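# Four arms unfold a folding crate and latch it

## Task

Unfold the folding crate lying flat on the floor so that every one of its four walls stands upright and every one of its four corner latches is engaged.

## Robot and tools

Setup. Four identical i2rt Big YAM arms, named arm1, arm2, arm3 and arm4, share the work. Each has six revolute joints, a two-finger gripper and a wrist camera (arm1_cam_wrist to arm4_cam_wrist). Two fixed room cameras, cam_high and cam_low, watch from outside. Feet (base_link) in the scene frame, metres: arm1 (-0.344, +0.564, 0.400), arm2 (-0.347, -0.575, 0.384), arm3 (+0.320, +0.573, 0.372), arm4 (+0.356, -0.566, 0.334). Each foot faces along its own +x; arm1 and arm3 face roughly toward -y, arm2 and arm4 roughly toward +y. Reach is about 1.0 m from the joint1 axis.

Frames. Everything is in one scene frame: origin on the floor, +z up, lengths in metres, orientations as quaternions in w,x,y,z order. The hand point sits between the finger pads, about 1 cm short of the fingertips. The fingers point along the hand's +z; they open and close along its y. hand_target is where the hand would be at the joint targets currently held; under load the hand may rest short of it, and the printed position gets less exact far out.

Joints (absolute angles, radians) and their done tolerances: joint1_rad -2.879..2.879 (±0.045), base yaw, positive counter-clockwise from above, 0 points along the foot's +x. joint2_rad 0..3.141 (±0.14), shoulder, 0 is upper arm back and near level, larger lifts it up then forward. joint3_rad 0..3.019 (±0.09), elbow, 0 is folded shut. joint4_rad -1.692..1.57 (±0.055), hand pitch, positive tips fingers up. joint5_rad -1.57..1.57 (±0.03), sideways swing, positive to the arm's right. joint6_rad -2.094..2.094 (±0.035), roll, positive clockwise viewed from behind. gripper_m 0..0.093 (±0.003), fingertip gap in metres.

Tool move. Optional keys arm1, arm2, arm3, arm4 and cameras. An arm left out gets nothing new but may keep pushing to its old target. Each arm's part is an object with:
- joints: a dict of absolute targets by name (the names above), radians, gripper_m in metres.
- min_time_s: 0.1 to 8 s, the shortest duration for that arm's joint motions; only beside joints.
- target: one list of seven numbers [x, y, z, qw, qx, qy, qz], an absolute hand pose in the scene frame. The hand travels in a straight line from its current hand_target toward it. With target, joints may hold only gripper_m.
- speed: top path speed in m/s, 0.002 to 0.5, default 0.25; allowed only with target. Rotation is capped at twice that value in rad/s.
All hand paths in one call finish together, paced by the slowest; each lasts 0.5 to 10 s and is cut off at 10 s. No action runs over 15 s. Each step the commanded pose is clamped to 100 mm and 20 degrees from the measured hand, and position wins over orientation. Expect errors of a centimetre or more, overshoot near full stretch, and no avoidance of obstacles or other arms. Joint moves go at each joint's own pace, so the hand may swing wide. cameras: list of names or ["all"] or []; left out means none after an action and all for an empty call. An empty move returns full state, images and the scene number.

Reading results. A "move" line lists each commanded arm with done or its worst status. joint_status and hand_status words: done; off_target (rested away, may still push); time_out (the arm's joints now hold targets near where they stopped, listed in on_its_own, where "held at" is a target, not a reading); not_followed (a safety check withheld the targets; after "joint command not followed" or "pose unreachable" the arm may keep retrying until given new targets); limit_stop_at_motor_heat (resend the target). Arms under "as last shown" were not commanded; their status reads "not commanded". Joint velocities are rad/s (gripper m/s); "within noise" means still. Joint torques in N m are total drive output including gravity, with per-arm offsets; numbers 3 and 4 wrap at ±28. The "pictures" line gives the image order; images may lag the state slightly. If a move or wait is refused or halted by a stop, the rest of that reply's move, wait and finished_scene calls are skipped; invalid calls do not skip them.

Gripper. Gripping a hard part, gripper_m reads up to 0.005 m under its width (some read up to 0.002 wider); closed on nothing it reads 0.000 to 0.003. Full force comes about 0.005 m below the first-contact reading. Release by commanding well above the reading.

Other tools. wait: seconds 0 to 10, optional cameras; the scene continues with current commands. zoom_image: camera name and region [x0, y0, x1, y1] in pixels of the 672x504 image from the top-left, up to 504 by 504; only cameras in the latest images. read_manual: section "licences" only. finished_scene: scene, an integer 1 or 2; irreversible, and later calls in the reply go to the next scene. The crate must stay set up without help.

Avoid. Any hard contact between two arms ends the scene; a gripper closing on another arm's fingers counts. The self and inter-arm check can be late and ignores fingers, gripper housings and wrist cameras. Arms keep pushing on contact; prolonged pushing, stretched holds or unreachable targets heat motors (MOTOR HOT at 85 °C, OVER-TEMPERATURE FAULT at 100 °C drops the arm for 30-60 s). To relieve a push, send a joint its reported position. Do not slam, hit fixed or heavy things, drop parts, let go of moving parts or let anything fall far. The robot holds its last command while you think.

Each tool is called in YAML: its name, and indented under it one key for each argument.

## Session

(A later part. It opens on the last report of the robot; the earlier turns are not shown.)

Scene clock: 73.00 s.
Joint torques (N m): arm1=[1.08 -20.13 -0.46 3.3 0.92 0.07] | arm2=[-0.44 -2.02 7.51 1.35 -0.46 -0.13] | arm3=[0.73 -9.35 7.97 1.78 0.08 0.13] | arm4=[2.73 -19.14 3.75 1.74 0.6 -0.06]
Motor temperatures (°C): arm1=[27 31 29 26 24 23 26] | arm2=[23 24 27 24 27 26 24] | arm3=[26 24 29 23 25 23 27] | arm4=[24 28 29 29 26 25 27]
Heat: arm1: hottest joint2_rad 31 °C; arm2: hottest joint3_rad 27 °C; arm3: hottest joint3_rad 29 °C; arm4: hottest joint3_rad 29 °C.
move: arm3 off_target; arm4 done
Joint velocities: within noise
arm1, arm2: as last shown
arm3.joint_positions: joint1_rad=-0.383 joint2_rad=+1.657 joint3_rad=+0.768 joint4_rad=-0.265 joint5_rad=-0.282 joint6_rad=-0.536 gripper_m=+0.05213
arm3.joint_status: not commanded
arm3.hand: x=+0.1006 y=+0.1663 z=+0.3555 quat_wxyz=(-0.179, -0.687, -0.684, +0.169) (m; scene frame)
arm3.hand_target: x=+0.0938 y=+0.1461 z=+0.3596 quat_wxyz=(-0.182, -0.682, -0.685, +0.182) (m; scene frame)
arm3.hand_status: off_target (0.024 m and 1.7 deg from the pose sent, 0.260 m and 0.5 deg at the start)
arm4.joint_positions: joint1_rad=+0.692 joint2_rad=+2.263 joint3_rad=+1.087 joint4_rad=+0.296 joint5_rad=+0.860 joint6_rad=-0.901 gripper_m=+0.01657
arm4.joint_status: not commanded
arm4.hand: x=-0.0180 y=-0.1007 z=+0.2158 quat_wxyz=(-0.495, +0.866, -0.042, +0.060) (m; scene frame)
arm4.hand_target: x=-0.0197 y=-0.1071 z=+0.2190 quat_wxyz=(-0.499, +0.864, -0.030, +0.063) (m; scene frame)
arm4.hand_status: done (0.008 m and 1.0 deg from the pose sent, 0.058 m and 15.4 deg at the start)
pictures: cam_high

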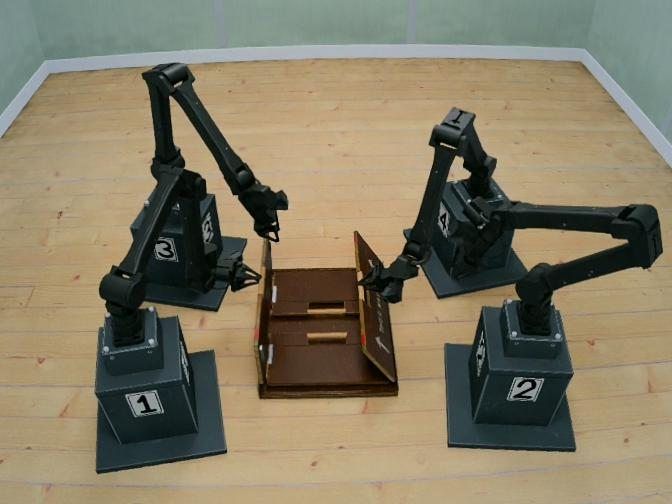

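move:
  arm4: {"target": [-0.0195, -0.153, 0.241, -0.6073, 0.7915, -0.0425, 0.0554], "speed": 0.15}
  arm3: {"target": [0.05, 0.05, 0.25, 0.183, 0.683, 0.683, -0.183], "speed": 0.15}

move:
  arm4: {"target": [-0.0195, -0.183, 0.248, -0.6675, 0.7414, -0.0467, 0.0519], "speed": 0.1}
  arm3: {"target": [0.028, 0.001, 0.15, 0.183, 0.683, 0.683, -0.183], "speed": 0.15}

move:
  arm4: {"target": [-0.0195, -0.203, 0.249, -0.7054, 0.7054, -0.0494, 0.0494], "speed": 0.08}
  arm3: {"target": [0.033, -0.006, 0.06, 0.183, 0.683, 0.683, -0.183], "speed": 0.13}
  cameras: ["cam_high", "arm3_cam_wrist"]

Scene clock: 78.07 s.
Joint torques (N m): arm1=[0.73 -19.96 -0.44 3.41 0.95 0.1] | arm2=[-0.44 -2.02 7.53 1.33 -0.46 -0.13] | arm3=[0.73 -14.04 6.95 1.92 0.08 0.11] | arm4=[2.61 -17.38 3.02 2.55 0.78 -0.08]
Motor temperatures (°C): arm1=[27 32 29 26 24 23 26] | arm2=[23 24 27 24 27 26 24] | arm3=[26 24 30 23 25 23 27] | arm4=[24 28 29 29 27 25 27]
Heat: arm1: hottest joint2_rad 32 °C; arm2: hottest joint3_rad 27 °C; arm3: hottest joint3_rad 30 °C; arm4: hottest joint3_rad 29 °C.
move: arm3 off_target; arm4 done
Joint velocities: within noise
arm1.joint_positions: joint1_rad=+0.964 joint2_rad=+2.674 joint3_rad=+0.974 joint4_rad=+1.534 joint5_rad=+1.373 joint6_rad=-1.422 gripper_m=+0.01630
arm1.joint_status: not commanded
arm1.hand: x=-0.0065 y=+0.2238 z=+0.2437 quat_wxyz=(+0.086, -0.075, -0.712, +0.693) (m; scene frame)
arm1.hand_target: x=-0.0044 y=+0.2274 z=+0.2507 quat_wxyz=(+0.077, -0.087, -0.707, +0.697) (m; scene frame)
arm1.hand_status: not commanded
arm2: as last shown
arm3.joint_positions: joint1_rad=-0.356 joint2_rad=+2.085 joint3_rad=+1.070 joint4_rad=-0.116 joint5_rad=-0.268 joint6_rad=-0.502 gripper_m=+0.05213
arm3.joint_status: not commanded
arm3.hand: x=+0.0500 y=+0.0680 z=+0.2540 quat_wxyz=(-0.181, -0.688, -0.681, +0.176) (m; scene frame)
arm3.hand_target: x=+0.0483 y=+0.0520 z=+0.2499 quat_wxyz=(-0.183, -0.684, -0.682, +0.184) (m; scene frame)
arm3.hand_status: off_target (0.018 m and 1.0 deg from the pose sent, 0.165 m and 1.7 deg at the start)
arm4.joint_positions: joint1_rad=+0.800 joint2_rad=+2.306 joint3_rad=+0.963 joint4_rad=+0.736 joint5_rad=+1.076 joint6_rad=-1.048 gripper_m=+0.01657
arm4.joint_status: not commanded
arm4.hand: x=-0.0196 y=-0.1474 z=+0.2386 quat_wxyz=(-0.602, +0.796, -0.048, +0.052) (m; scene frame)
arm4.hand_target: x=-0.0207 y=-0.1517 z=+0.2423 quat_wxyz=(-0.608, +0.791, -0.043, +0.055) (m; scene frame)
arm4.hand_status: done (0.006 m and 1.1 deg from the pose sent, 0.058 m and 15.5 deg at the start)
pictures: none

Scene clock: 79.97 s.
Joint torques (N m): arm1=[0.67 -19.78 -0.54 3.37 0.95 0.07] | arm2=[-0.38 -2.08 7.51 1.35 -0.46 -0.13] | arm3=[0.62 -15.56 6.19 1.78 0.07 0.15] | arm4=[2.61 -17.08 1.8 2.85 0.55 -0.08]
Motor temperatures (°C): arm1=[27 32 29 26 24 23 26] | arm2=[23 24 27 24 27 26 24] | arm3=[26 24 30 23 25 23 27] | arm4=[24 28 29 29 27 25 27]
Heat: arm1: hottest joint2_rad 32 °C; arm2: hottest joint3_rad 27 °C; arm3: hottest joint3_rad 30 °C; arm4: hottest joint3_rad 29 °C.
move: arm3 off_target; arm4 done
Joint velocities: within noise
arm1, arm2: as last shown
arm3.joint_positions: joint1_rad=-0.340 joint2_rad=+2.381 joint3_rad=+1.309 joint4_rad=-0.050 joint5_rad=-0.262 joint6_rad=-0.490 gripper_m=+0.05213
arm3.joint_status: not commanded
arm3.hand: x=+0.0260 y=+0.0142 z=+0.1592 quat_wxyz=(-0.181, -0.686, -0.681, +0.179) (m; scene frame)
arm3.hand_target: x=+0.0280 y=+0.0024 z=+0.1502 quat_wxyz=(-0.183, -0.683, -0.683, +0.183) (m; scene frame)
arm3.hand_status: off_target (0.016 m and 0.7 deg from the pose sent, 0.126 m and 1.0 deg at the start)
arm4.joint_positions: joint1_rad=+0.864 joint2_rad=+2.409 joint3_rad=+0.932 joint4_rad=+1.155 joint5_rad=+1.199 joint6_rad=-1.277 gripper_m=+0.01657
arm4.joint_status: not commanded
arm4.hand: x=-0.0185 y=-0.1770 z=+0.2439 quat_wxyz=(-0.663, +0.745, -0.051, +0.050) (m; scene frame)
arm4.hand_target: x=-0.0189 y=-0.1824 z=+0.2479 quat_wxyz=(-0.668, +0.741, -0.049, +0.052) (m; scene frame)
arm4.hand_status: done (0.007 m and 0.8 deg from the pose sent, 0.037 m and 9.8 deg at the start)
pictures: none

Scene clock: 81.63 s.
Joint torques (N m): arm1=[0.62 -19.9 -0.25 3.45 0.95 0.07] | arm2=[-0.44 -2.14 7.54 1.33 -0.46 -0.12] | arm3=[0.5 -16.56 5.27 1.87 0.08 0.13] | arm4=[2.61 -16.85 1.72 2.88 0.4 -0.14]
Motor temperatures (°C): arm1=[27 32 29 26 24 23 26] | arm2=[23 24 27 24 27 26 24] | arm3=[26 24 30 23 25 23 27] | arm4=[24 28 29 29 27 25 27]
Heat: arm1: hottest joint2_rad 32 °C; arm2: hottest joint3_rad 27 °C; arm3: hottest joint3_rad 30 °C; arm4: hottest joint3_rad 29 °C.
move: arm3 off_target; arm4 done
Joint velocities: within noise
arm1, arm2: as last shown
arm3.joint_positions: joint1_rad=-0.327 joint2_rad=+2.596 joint3_rad=+1.434 joint4_rad=+0.042 joint5_rad=-0.258 joint6_rad=-0.484 gripper_m=+0.05213
arm3.joint_status: not commanded
arm3.hand: x=+0.0297 y=+0.0046 z=+0.0707 quat_wxyz=(-0.181, -0.684, -0.684, +0.178) (m; scene frame)
arm3.hand_target: x=+0.0336 y=-0.0043 z=+0.0604 quat_wxyz=(-0.183, -0.681, -0.685, +0.183) (m; scene frame)
arm3.hand_status: off_target (0.015 m and 0.6 deg from the pose sent, 0.101 m and 0.7 deg at the start)
arm4.joint_positions: joint1_rad=+0.907 joint2_rad=+2.510 joint3_rad=+0.945 joint4_rad=+1.523 joint5_rad=+1.252 joint6_rad=-1.527 gripper_m=+0.01657
arm4.joint_status: not commanded
arm4.hand: x=-0.0183 y=-0.1981 z=+0.2461 quat_wxyz=(-0.701, +0.710, -0.050, +0.047) (m; scene frame)
arm4.hand_target: x=-0.0202 y=-0.2023 z=+0.2501 quat_wxyz=(-0.704, +0.706, -0.051, +0.049) (m; scene frame)
arm4.hand_status: done (0.006 m and 0.8 deg from the pose sent, 0.026 m and 6.6 deg at the start; a joint's target at an end of its range on 17 of 50 steps)
pictures: arm3_cam_wrist, cam_high

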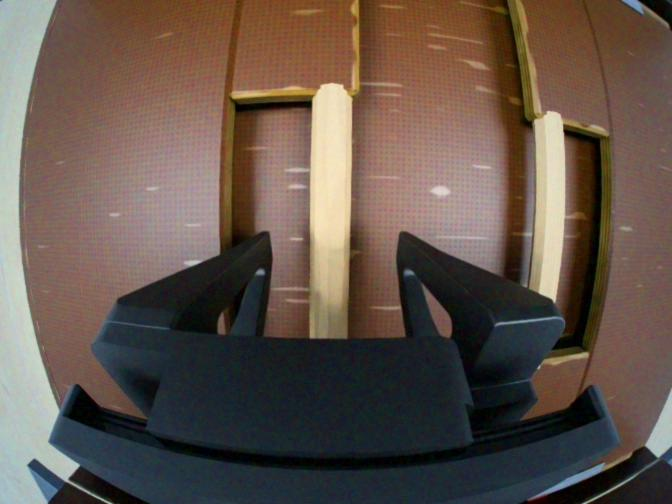

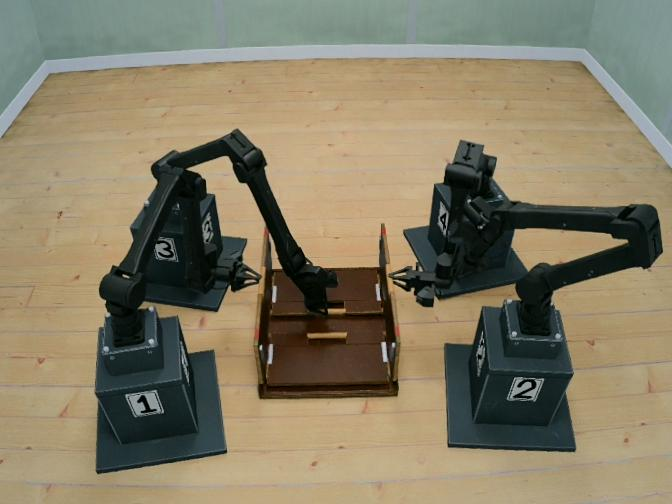

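move:
  arm3: {"target": [0.036, -0.008, 0.030, 0.183, 0.683, 0.683, -0.183], "speed": 0.08}
  arm2: {"target": [-0.15, -0.22, 0.41, -0.183, 0.683, -0.683, -0.183], "speed": 0.2, "joints": {"gripper_m": 0.052}}
  cameras: ["arm3_cam_wrist"]

move:
  arm3: {"joints": {"gripper_m": 0.01}}
  cameras: ["arm3_cam_wrist"]

Scene clock: 85.43 s.
Joint torques (N m): arm1=[0.26 -19.72 -0.47 3.33 0.95 0.09] | arm2=[0.79 -8.64 8.31 1.44 -0.08 0.06] | arm3=[1.03 -16.73 5.18 1.91 0.09 0.13] | arm4=[2.55 -16.79 1.7 2.89 0.4 -0.14]
Motor temperatures (°C): arm1=[27 32 29 26 24 23 26] | arm2=[23 24 27 24 27 26 24] | arm3=[26 25 30 23 25 23 27] | arm4=[24 28 29 29 27 25 27]
Heat: arm1: hottest joint2_rad 32 °C; arm2: hottest joint3_rad 27 °C; arm3: hottest joint3_rad 30 °C; arm4: hottest joint3_rad 29 °C.
move: arm2 off_target; arm3 off_target
Joint velocities: within noise
arm1, arm4: as last shown
arm2.joint_positions: joint1_rad=-0.499 joint2_rad=+1.406 joint3_rad=+0.588 joint4_rad=-0.361 joint5_rad=-0.302 joint6_rad=-0.581 gripper_m=+0.05213
arm2.joint_status: all done
arm2.hand: x=-0.1627 y=-0.2391 z=+0.3990 quat_wxyz=(-0.164, +0.688, -0.684, -0.179) (m; scene frame)
arm2.hand_target: x=-0.1529 y=-0.2201 z=+0.4099 quat_wxyz=(-0.183, +0.688, -0.678, -0.182) (m; scene frame)
arm2.hand_status: off_target (0.025 m and 2.3 deg from the pose sent, 0.161 m and 1.9 deg at the start)
arm3.joint_positions: joint1_rad=-0.320 joint2_rad=+2.667 joint3_rad=+1.486 joint4_rad=+0.065 joint5_rad=-0.253 joint6_rad=-0.476 gripper_m=+0.05213
arm3.joint_status: not commanded
arm3.hand: x=+0.0308 y=+0.0002 z=+0.0426 quat_wxyz=(-0.181, -0.684, -0.683, +0.180) (m; scene frame)
arm3.hand_target: x=+0.0361 y=-0.0069 z=+0.0301 quat_wxyz=(-0.182, -0.682, -0.684, +0.183) (m; scene frame)
arm3.hand_status: off_target (0.016 m and 0.5 deg from the pose sent, 0.043 m and 0.6 deg at the start)
pictures: arm3_cam_wrist

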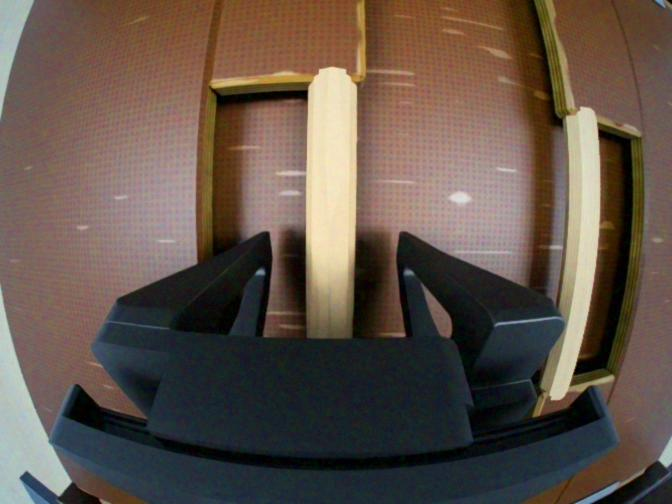

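Scene clock: 86.10 s.
Joint torques (N m): arm1=[0.5 -20.31 -0.51 3.47 0.93 0.11] | arm2=[0.79 -8.76 8.31 1.44 -0.1 0.06] | arm3=[0.73 -16.97 5.29 2 0.08 0.13] | arm4=[2.61 -16.79 1.72 2.89 0.4 -0.14]
Motor temperatures (°C): arm1=[27 32 29 26 24 23 26] | arm2=[23 24 27 24 27 26 24] | arm3=[26 25 30 23 25 23 27] | arm4=[24 28 29 29 27 25 27]
Heat: arm1: hottest joint2_rad 32 °C; arm2: hottest joint3_rad 27 °C; arm3: hottest joint3_rad 30 °C; arm4: hottest joint3_rad 29 °C.
move: arm3 off_target
Joint velocities: within noise
arm1, arm2, arm4: as last shown
arm2.hand_target: x=-0.1529 y=-0.2200 z=+0.4101 quat_wxyz=(-0.183, +0.688, -0.678, -0.182) (m; scene frame)
arm3.joint_positions: joint1_rad=-0.320 joint2_rad=+2.667 joint3_rad=+1.486 joint4_rad=+0.065 joint5_rad=-0.261 joint6_rad=-0.464 gripper_m=+0.01684
arm3.joint_status: gripper_m off_target (ended at +0.01687, target +0.01000)
arm3.hand: x=+0.0320 y=-0.0003 z=+0.0429 quat_wxyz=(-0.185, -0.688, -0.679, +0.178) (m; scene frame)
arm3.hand_target: x=+0.0371 y=-0.0074 z=+0.0304 quat_wxyz=(-0.186, -0.684, -0.681, +0.181) (m; scene frame)
arm3.hand_status: not commanded
pictures: arm3_cam_wrist

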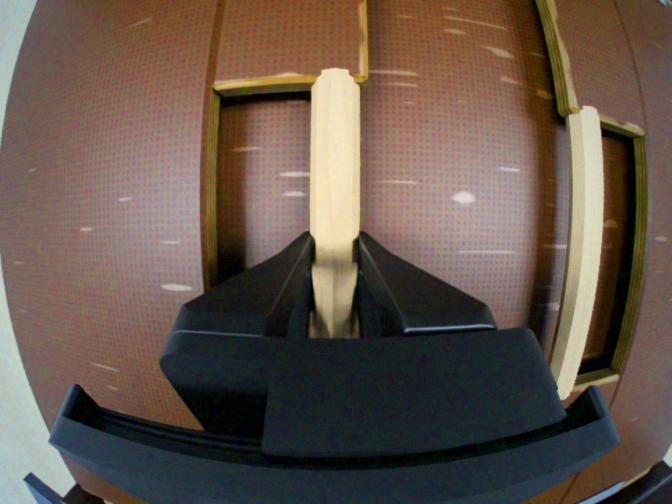

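move:
  arm3: {"target": [0.042, -0.007, 0.098, 0.0923, 0.6532, 0.7010, -0.2705], "speed": 0.14}

move:
  arm3: {"target": [0.059, -0.007, 0.150, 0, 0.6123, 0.7071, -0.3536], "speed": 0.14}
  arm2: {"target": [-0.085, -0.05, 0.33, -0.183, 0.683, -0.683, -0.183], "speed": 0.18}

move:
  arm3: {"target": [0.090, -0.007, 0.197, -0.0923, 0.5610, 0.7010, -0.4305], "speed": 0.14}
  arm2: {"target": [-0.068, 0.018, 0.20, -0.183, 0.683, -0.683, -0.183], "speed": 0.18}

move:
  arm3: {"target": [0.131, -0.007, 0.236, -0.1830, 0.5, 0.6830, -0.5], "speed": 0.14}
  arm2: {"target": [-0.071, 0.020, 0.09, -0.183, 0.683, -0.683, -0.183], "speed": 0.14}
  cameras: ["cam_high", "arm2_cam_wrist"]

Scene clock: 90.97 s.
Joint torques (N m): arm1=[1.2 -20.89 -0.39 3.47 0.94 0.1] | arm2=[0.79 -8.76 8.29 1.42 -0.1 0.06] | arm3=[0.85 -20.72 1.81 2.19 0.67 -0.07] | arm4=[2.61 -16.79 1.7 2.89 0.4 -0.14]
Motor temperatures (°C): arm1=[27 32 29 26 24 23 26] | arm2=[23 24 28 24 27 26 24] | arm3=[26 25 30 23 25 23 27] | arm4=[24 28 28 29 27 25 27]
Heat: arm1: hottest joint2_rad 32 °C; arm2: hottest joint3_rad 28 °C; arm3: hottest joint3_rad 30 °C; arm4: hottest joint4_rad 29 °C.
move: arm3 off_target
Joint velocities: within noise
arm1, arm2, arm4: as last shown
arm3.joint_positions: joint1_rad=-0.253 joint2_rad=+2.559 joint3_rad=+1.345 joint4_rad=+0.198 joint5_rad=-0.032 joint6_rad=-0.501 gripper_m=+0.01684
arm3.joint_status: not commanded
arm3.hand: x=+0.0371 y=+0.0010 z=+0.0837 quat_wxyz=(-0.097, -0.666, -0.694, +0.256) (m; scene frame)
arm3.hand_target: x=+0.0419 y=-0.0067 z=+0.0968 quat_wxyz=(-0.092, -0.653, -0.701, +0.270) (m; scene frame)
arm3.hand_status: off_target (0.017 m and 2.5 deg from the pose sent, 0.056 m and 15.8 deg at the start)
pictures: none

Scene clock: 92.97 s.
Joint torques (N m): arm1=[0.09 -20.25 -0.42 3.43 0.94 0.11] | arm2=[0.56 -17.26 7.76 1.2 -0.07 0.06] | arm3=[0.97 -19.14 2.25 2.5 0.92 -0.29] | arm4=[2.55 -16.79 1.73 2.88 0.4 -0.15]
Motor temperatures (°C): arm1=[27 32 29 26 24 23 26] | arm2=[23 24 27 24 27 26 24] | arm3=[26 25 30 23 26 23 27] | arm4=[24 28 28 29 27 25 27]
Heat: arm1: hottest joint2_rad 32 °C; arm2: hottest joint3_rad 27 °C; arm3: hottest joint3_rad 30 °C; arm4: hottest joint4_rad 29 °C.
move: arm2 off_target; arm3 off_target
Joint velocities: within noise
arm1, arm4: as last shown
arm2.joint_positions: joint1_rad=-0.408 joint2_rad=+1.955 joint3_rad=+1.058 joint4_rad=-0.249 joint5_rad=-0.262 joint6_rad=-0.483 gripper_m=+0.05213
arm2.joint_status: not commanded
arm2.hand: x=-0.0922 y=-0.0690 z=+0.3214 quat_wxyz=(-0.167, +0.684, -0.687, -0.179) (m; scene frame)
arm2.hand_target: x=-0.0863 y=-0.0513 z=+0.3286 quat_wxyz=(-0.182, +0.683, -0.684, -0.183) (m; scene frame)
arm2.hand_status: off_target (0.022 m and 1.9 deg from the pose sent, 0.216 m and 2.3 deg at the start)
arm3.joint_positions: joint1_rad=-0.162 joint2_rad=+2.455 joint3_rad=+1.213 joint4_rad=+0.332 joint5_rad=+0.213 joint6_rad=-0.554 gripper_m=+0.01684
arm3.joint_status: not commanded
arm3.hand: x=+0.0536 y=+0.0011 z=+0.1342 quat_wxyz=(-0.006, -0.631, -0.699, +0.337) (m; scene frame)
arm3.hand_target: x=+0.0576 y=-0.0077 z=+0.1495 quat_wxyz=(+0.000, -0.612, -0.707, +0.354) (m; scene frame)
arm3.hand_status: off_target (0.019 m and 3.1 deg from the pose sent, 0.070 m and 17.0 deg at the start)
pictures: none

Scene clock: 94.80 s.
Joint torques (N m): arm1=[1.03 -20.01 -0.44 3.28 0.95 0.06] | arm2=[0.56 -21.36 6.75 1.42 -0.05 0.06] | arm3=[1.14 -18.2 2.35 2.76 0.93 -0.41] | arm4=[2.55 -16.85 1.72 2.88 0.4 -0.14]
Motor temperatures (°C): arm1=[27 32 29 26 24 23 26] | arm2=[23 24 27 24 27 26 24] | arm3=[26 25 29 23 26 23 27] | arm4=[24 29 28 29 27 25 27]
Heat: arm1: hottest joint2_rad 32 °C; arm2: hottest joint3_rad 27 °C; arm3: hottest joint3_rad 29 °C; arm4: hottest joint2_rad 29 °C.
move: arm2 off_target; arm3 off_target
Joint velocities: within noise
arm1, arm4: as last shown
arm2.joint_positions: joint1_rad=-0.373 joint2_rad=+2.340 joint3_rad=+1.317 joint4_rad=-0.119 joint5_rad=-0.245 joint6_rad=-0.449 gripper_m=+0.05213
arm2.joint_status: not commanded
arm2.hand: x=-0.0739 y=-0.0012 z=+0.1929 quat_wxyz=(-0.166, +0.684, -0.688, -0.177) (m; scene frame)
arm2.hand_target: x=-0.0689 y=+0.0165 z=+0.1999 quat_wxyz=(-0.183, +0.682, -0.684, -0.183) (m; scene frame)
arm2.hand_status: off_target (0.021 m and 2.2 deg from the pose sent, 0.151 m and 1.9 deg at the start)
arm3.joint_positions: joint1_rad=-0.047 joint2_rad=+2.387 joint3_rad=+1.113 joint4_rad=+0.470 joint5_rad=+0.479 joint6_rad=-0.629 gripper_m=+0.01684
arm3.joint_status: not commanded
arm3.hand: x=+0.0834 y=+0.0013 z=+0.1809 quat_wxyz=(+0.086, -0.584, -0.693, +0.415) (m; scene frame)
arm3.hand_target: x=+0.0887 y=-0.0080 z=+0.1971 quat_wxyz=(+0.093, -0.561, -0.701, +0.431) (m; scene frame)
arm3.hand_status: off_target (0.019 m and 3.4 deg from the pose sent, 0.073 m and 17.6 deg at the start)
pictures: none

Scene clock: 96.63 s.
Joint torques (N m): arm1=[0.85 -19.55 -0.39 3.47 0.93 0.05] | arm2=[0.79 -22.24 5.68 1.55 -0.06 0.06] | arm3=[0.32 -18.14 2.4 2.97 0.76 -0.61] | arm4=[2.55 -16.79 1.7 2.89 0.36 -0.14]
Motor temperatures (°C): arm1=[27 32 29 26 24 23 26] | arm2=[23 24 27 25 27 26 24] | arm3=[26 26 29 23 26 23 27] | arm4=[24 29 28 29 27 25 27]
Heat: arm1: hottest joint2_rad 32 °C; arm2: hottest joint3_rad 27 °C; arm3: hottest joint3_rad 29 °C; arm4: hottest joint2_rad 29 °C.
move: arm2 off_target; arm3 off_target
Joint velocities: within noise
arm1.joint_positions: joint1_rad=+0.964 joint2_rad=+2.674 joint3_rad=+0.974 joint4_rad=+1.534 joint5_rad=+1.373 joint6_rad=-1.422 gripper_m=+0.01630
arm1.joint_status: not commanded
arm1.hand: x=-0.0065 y=+0.2238 z=+0.2437 quat_wxyz=(+0.086, -0.075, -0.712, +0.693) (m; scene frame)
arm1.hand_target: x=-0.0044 y=+0.2274 z=+0.2507 quat_wxyz=(+0.077, -0.087, -0.707, +0.697) (m; scene frame)
arm1.hand_status: not commanded
arm2.joint_positions: joint1_rad=-0.373 joint2_rad=+2.588 joint3_rad=+1.438 joint4_rad=+0.013 joint5_rad=-0.245 joint6_rad=-0.449 gripper_m=+0.05213
arm2.joint_status: not commanded
arm2.hand: x=-0.0720 y=+0.0021 z=+0.0871 quat_wxyz=(-0.168, +0.684, -0.688, -0.178) (m; scene frame)
arm2.hand_target: x=-0.0697 y=+0.0184 z=+0.0912 quat_wxyz=(-0.184, +0.683, -0.683, -0.183) (m; scene frame)
arm2.hand_status: off_target (0.018 m and 1.9 deg from the pose sent, 0.105 m and 2.2 deg at the start)
arm3.joint_positions: joint1_rad=+0.085 joint2_rad=+2.371 joint3_rad=+1.052 joint4_rad=+0.635 joint5_rad=+0.747 joint6_rad=-0.749 gripper_m=+0.01684
arm3.joint_status: not commanded
arm3.hand: x=+0.1257 y=+0.0018 z=+0.2191 quat_wxyz=(+0.174, -0.526, -0.676, +0.487) (m; scene frame)
arm3.hand_target: x=+0.1311 y=-0.0081 z=+0.2360 quat_wxyz=(+0.183, -0.500, -0.683, +0.500) (m; scene frame)
arm3.hand_status: off_target (0.020 m and 3.6 deg from the pose sent, 0.073 m and 17.7 deg at the start)
arm4.joint_positions: joint1_rad=+0.909 joint2_rad=+2.510 joint3_rad=+0.945 joint4_rad=+1.523 joint5_rad=+1.252 joint6_rad=-1.529 gripper_m=+0.01657
arm4.joint_status: not commanded
arm4.hand: x=-0.0189 y=-0.1987 z=+0.2461 quat_wxyz=(-0.701, +0.710, -0.049, +0.047) (m; scene frame)
arm4.hand_target: x=-0.0207 y=-0.2026 z=+0.2501 quat_wxyz=(-0.704, +0.706, -0.050, +0.048) (m; scene frame)
arm4.hand_status: not commanded
pictures: arm2_cam_wrist, cam_high

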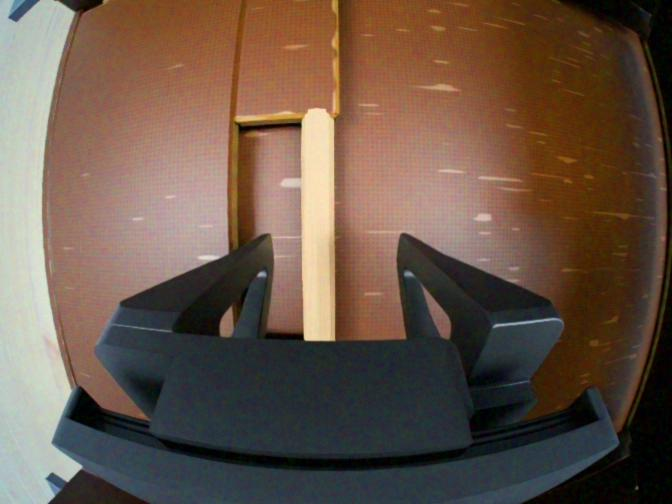

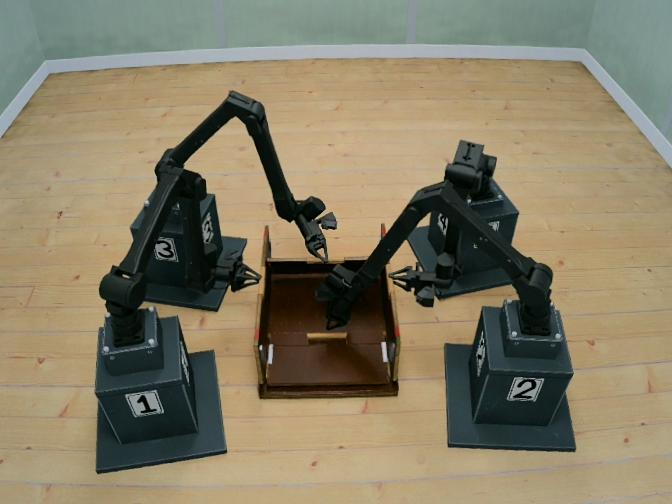

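move:
  arm2: {"target": [-0.079, 0.022, 0.032, -0.183, 0.683, -0.683, -0.183], "speed": 0.1}
  arm3: {"target": [0.158, -0.007, 0.250, -0.228, 0.4663, 0.6695, -0.5314], "speed": 0.14}
  cameras: ["arm2_cam_wrist"]

move:
  arm2: {"joints": {"gripper_m": 0.01}}
  cameras: ["arm2_cam_wrist"]

Scene clock: 100.20 s.
Joint torques (N m): arm1=[1.03 -20.78 -0.4 3.44 0.95 0.09] | arm2=[0.5 -22.83 5.23 1.48 -0.05 0.06] | arm3=[0.56 -16.73 2.91 3.52 0.68 -0.73] | arm4=[2.49 -16.79 1.72 2.89 0.34 -0.14]
Motor temperatures (°C): arm1=[27 32 28 26 24 23 26] | arm2=[23 25 27 25 27 26 24] | arm3=[26 26 29 24 26 23 28] | arm4=[24 29 28 29 27 25 27]
Heat: arm1: hottest joint2_rad 32 °C; arm2: hottest joint3_rad 27 °C; arm3: hottest joint3_rad 29 °C; arm4: hottest joint2_rad 29 °C.
move: arm2 off_target; arm3 off_target
Joint velocities: within noise
arm1: as last shown
arm2.joint_positions: joint1_rad=-0.350 joint2_rad=+2.731 joint3_rad=+1.529 joint4_rad=+0.067 joint5_rad=-0.237 joint6_rad=-0.440 gripper_m=+0.05213
arm2.joint_status: not commanded
arm2.hand: x=-0.0848 y=+0.0063 z=+0.0269 quat_wxyz=(-0.167, +0.688, -0.684, -0.177) (m; scene frame)
arm2.hand_target: x=-0.0816 y=+0.0218 z=+0.0318 quat_wxyz=(-0.183, +0.686, -0.680, -0.182) (m; scene frame)
arm2.hand_status: off_target (0.017 m and 2.0 deg from the pose sent, 0.059 m and 1.9 deg at the start)
arm3.joint_positions: joint1_rad=+0.166 joint2_rad=+2.374 joint3_rad=+1.032 joint4_rad=+0.729 joint5_rad=+0.885 joint6_rad=-0.832 gripper_m=+0.01684
arm3.joint_status: not commanded
arm3.hand: x=+0.1570 y=+0.0022 z=+0.2375 quat_wxyz=(+0.216, -0.491, -0.665, +0.520) (m; scene frame)
arm3.hand_target: x=+0.1627 y=-0.0083 z=+0.2495 quat_wxyz=(+0.226, -0.465, -0.672, +0.530) (m; scene frame)
arm3.hand_status: off_target (0.016 m and 3.5 deg from the pose sent, 0.046 m and 10.5 deg at the start)
arm4.joint_positions: joint1_rad=+0.909 joint2_rad=+2.510 joint3_rad=+0.945 joint4_rad=+1.523 joint5_rad=+1.254 joint6_rad=-1.529 gripper_m=+0.01657
arm4.joint_status: not commanded
arm4.hand: x=-0.0186 y=-0.1987 z=+0.2461 quat_wxyz=(-0.701, +0.710, -0.050, +0.048) (m; scene frame)
arm4.hand_target: x=-0.0204 y=-0.2025 z=+0.2501 quat_wxyz=(-0.704, +0.706, -0.050, +0.049) (m; scene frame)
arm4.hand_status: not commanded
pictures: arm2_cam_wrist

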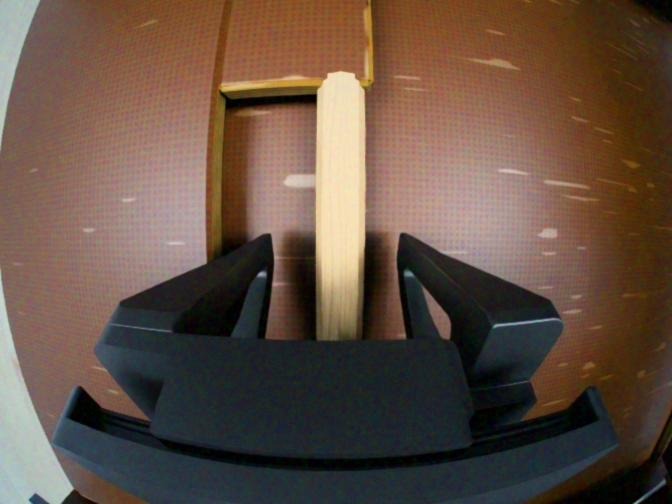

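Scene clock: 100.90 s.
Joint torques (N m): arm1=[0.21 -19.96 -0.47 3.56 0.96 0.06] | arm2=[0.67 -22.77 5.14 1.43 -0.2 0.05] | arm3=[0.21 -16.38 2.91 3.52 0.66 -0.67] | arm4=[2.49 -16.79 1.7 2.89 0.34 -0.14]
Motor temperatures (°C): arm1=[27 32 28 26 24 23 26] | arm2=[23 25 27 25 27 26 24] | arm3=[26 26 29 24 26 23 28] | arm4=[24 29 28 29 27 25 27]
Heat: arm1: hottest joint2_rad 32 °C; arm2: hottest joint3_rad 27 °C; arm3: hottest joint3_rad 29 °C; arm4: hottest joint2_rad 29 °C.
move: arm2 off_target
Joint velocities: within noise
arm1, arm4: as last shown
arm2.joint_positions: joint1_rad=-0.352 joint2_rad=+2.731 joint3_rad=+1.530 joint4_rad=+0.068 joint5_rad=-0.234 joint6_rad=-0.435 gripper_m=+0.01732
arm2.joint_status: gripper_m off_target (ended at +0.01735, target +0.01000)
arm2.hand: x=-0.0829 y=+0.0068 z=+0.0274 quat_wxyz=(-0.169, +0.686, -0.686, -0.177) (m; scene frame)
arm2.hand_target: x=-0.0806 y=+0.0218 z=+0.0322 quat_wxyz=(-0.183, +0.684, -0.682, -0.183) (m; scene frame)
arm2.hand_status: not commanded
arm3.joint_positions: joint1_rad=+0.166 joint2_rad=+2.374 joint3_rad=+1.032 joint4_rad=+0.729 joint5_rad=+0.885 joint6_rad=-0.833 gripper_m=+0.01684
arm3.joint_status: not commanded
arm3.hand: x=+0.1570 y=+0.0022 z=+0.2375 quat_wxyz=(+0.217, -0.491, -0.665, +0.519) (m; scene frame)
arm3.hand_target: x=+0.1627 y=-0.0083 z=+0.2495 quat_wxyz=(+0.227, -0.465, -0.672, +0.530) (m; scene frame)
arm3.hand_status: not commanded
pictures: arm2_cam_wrist

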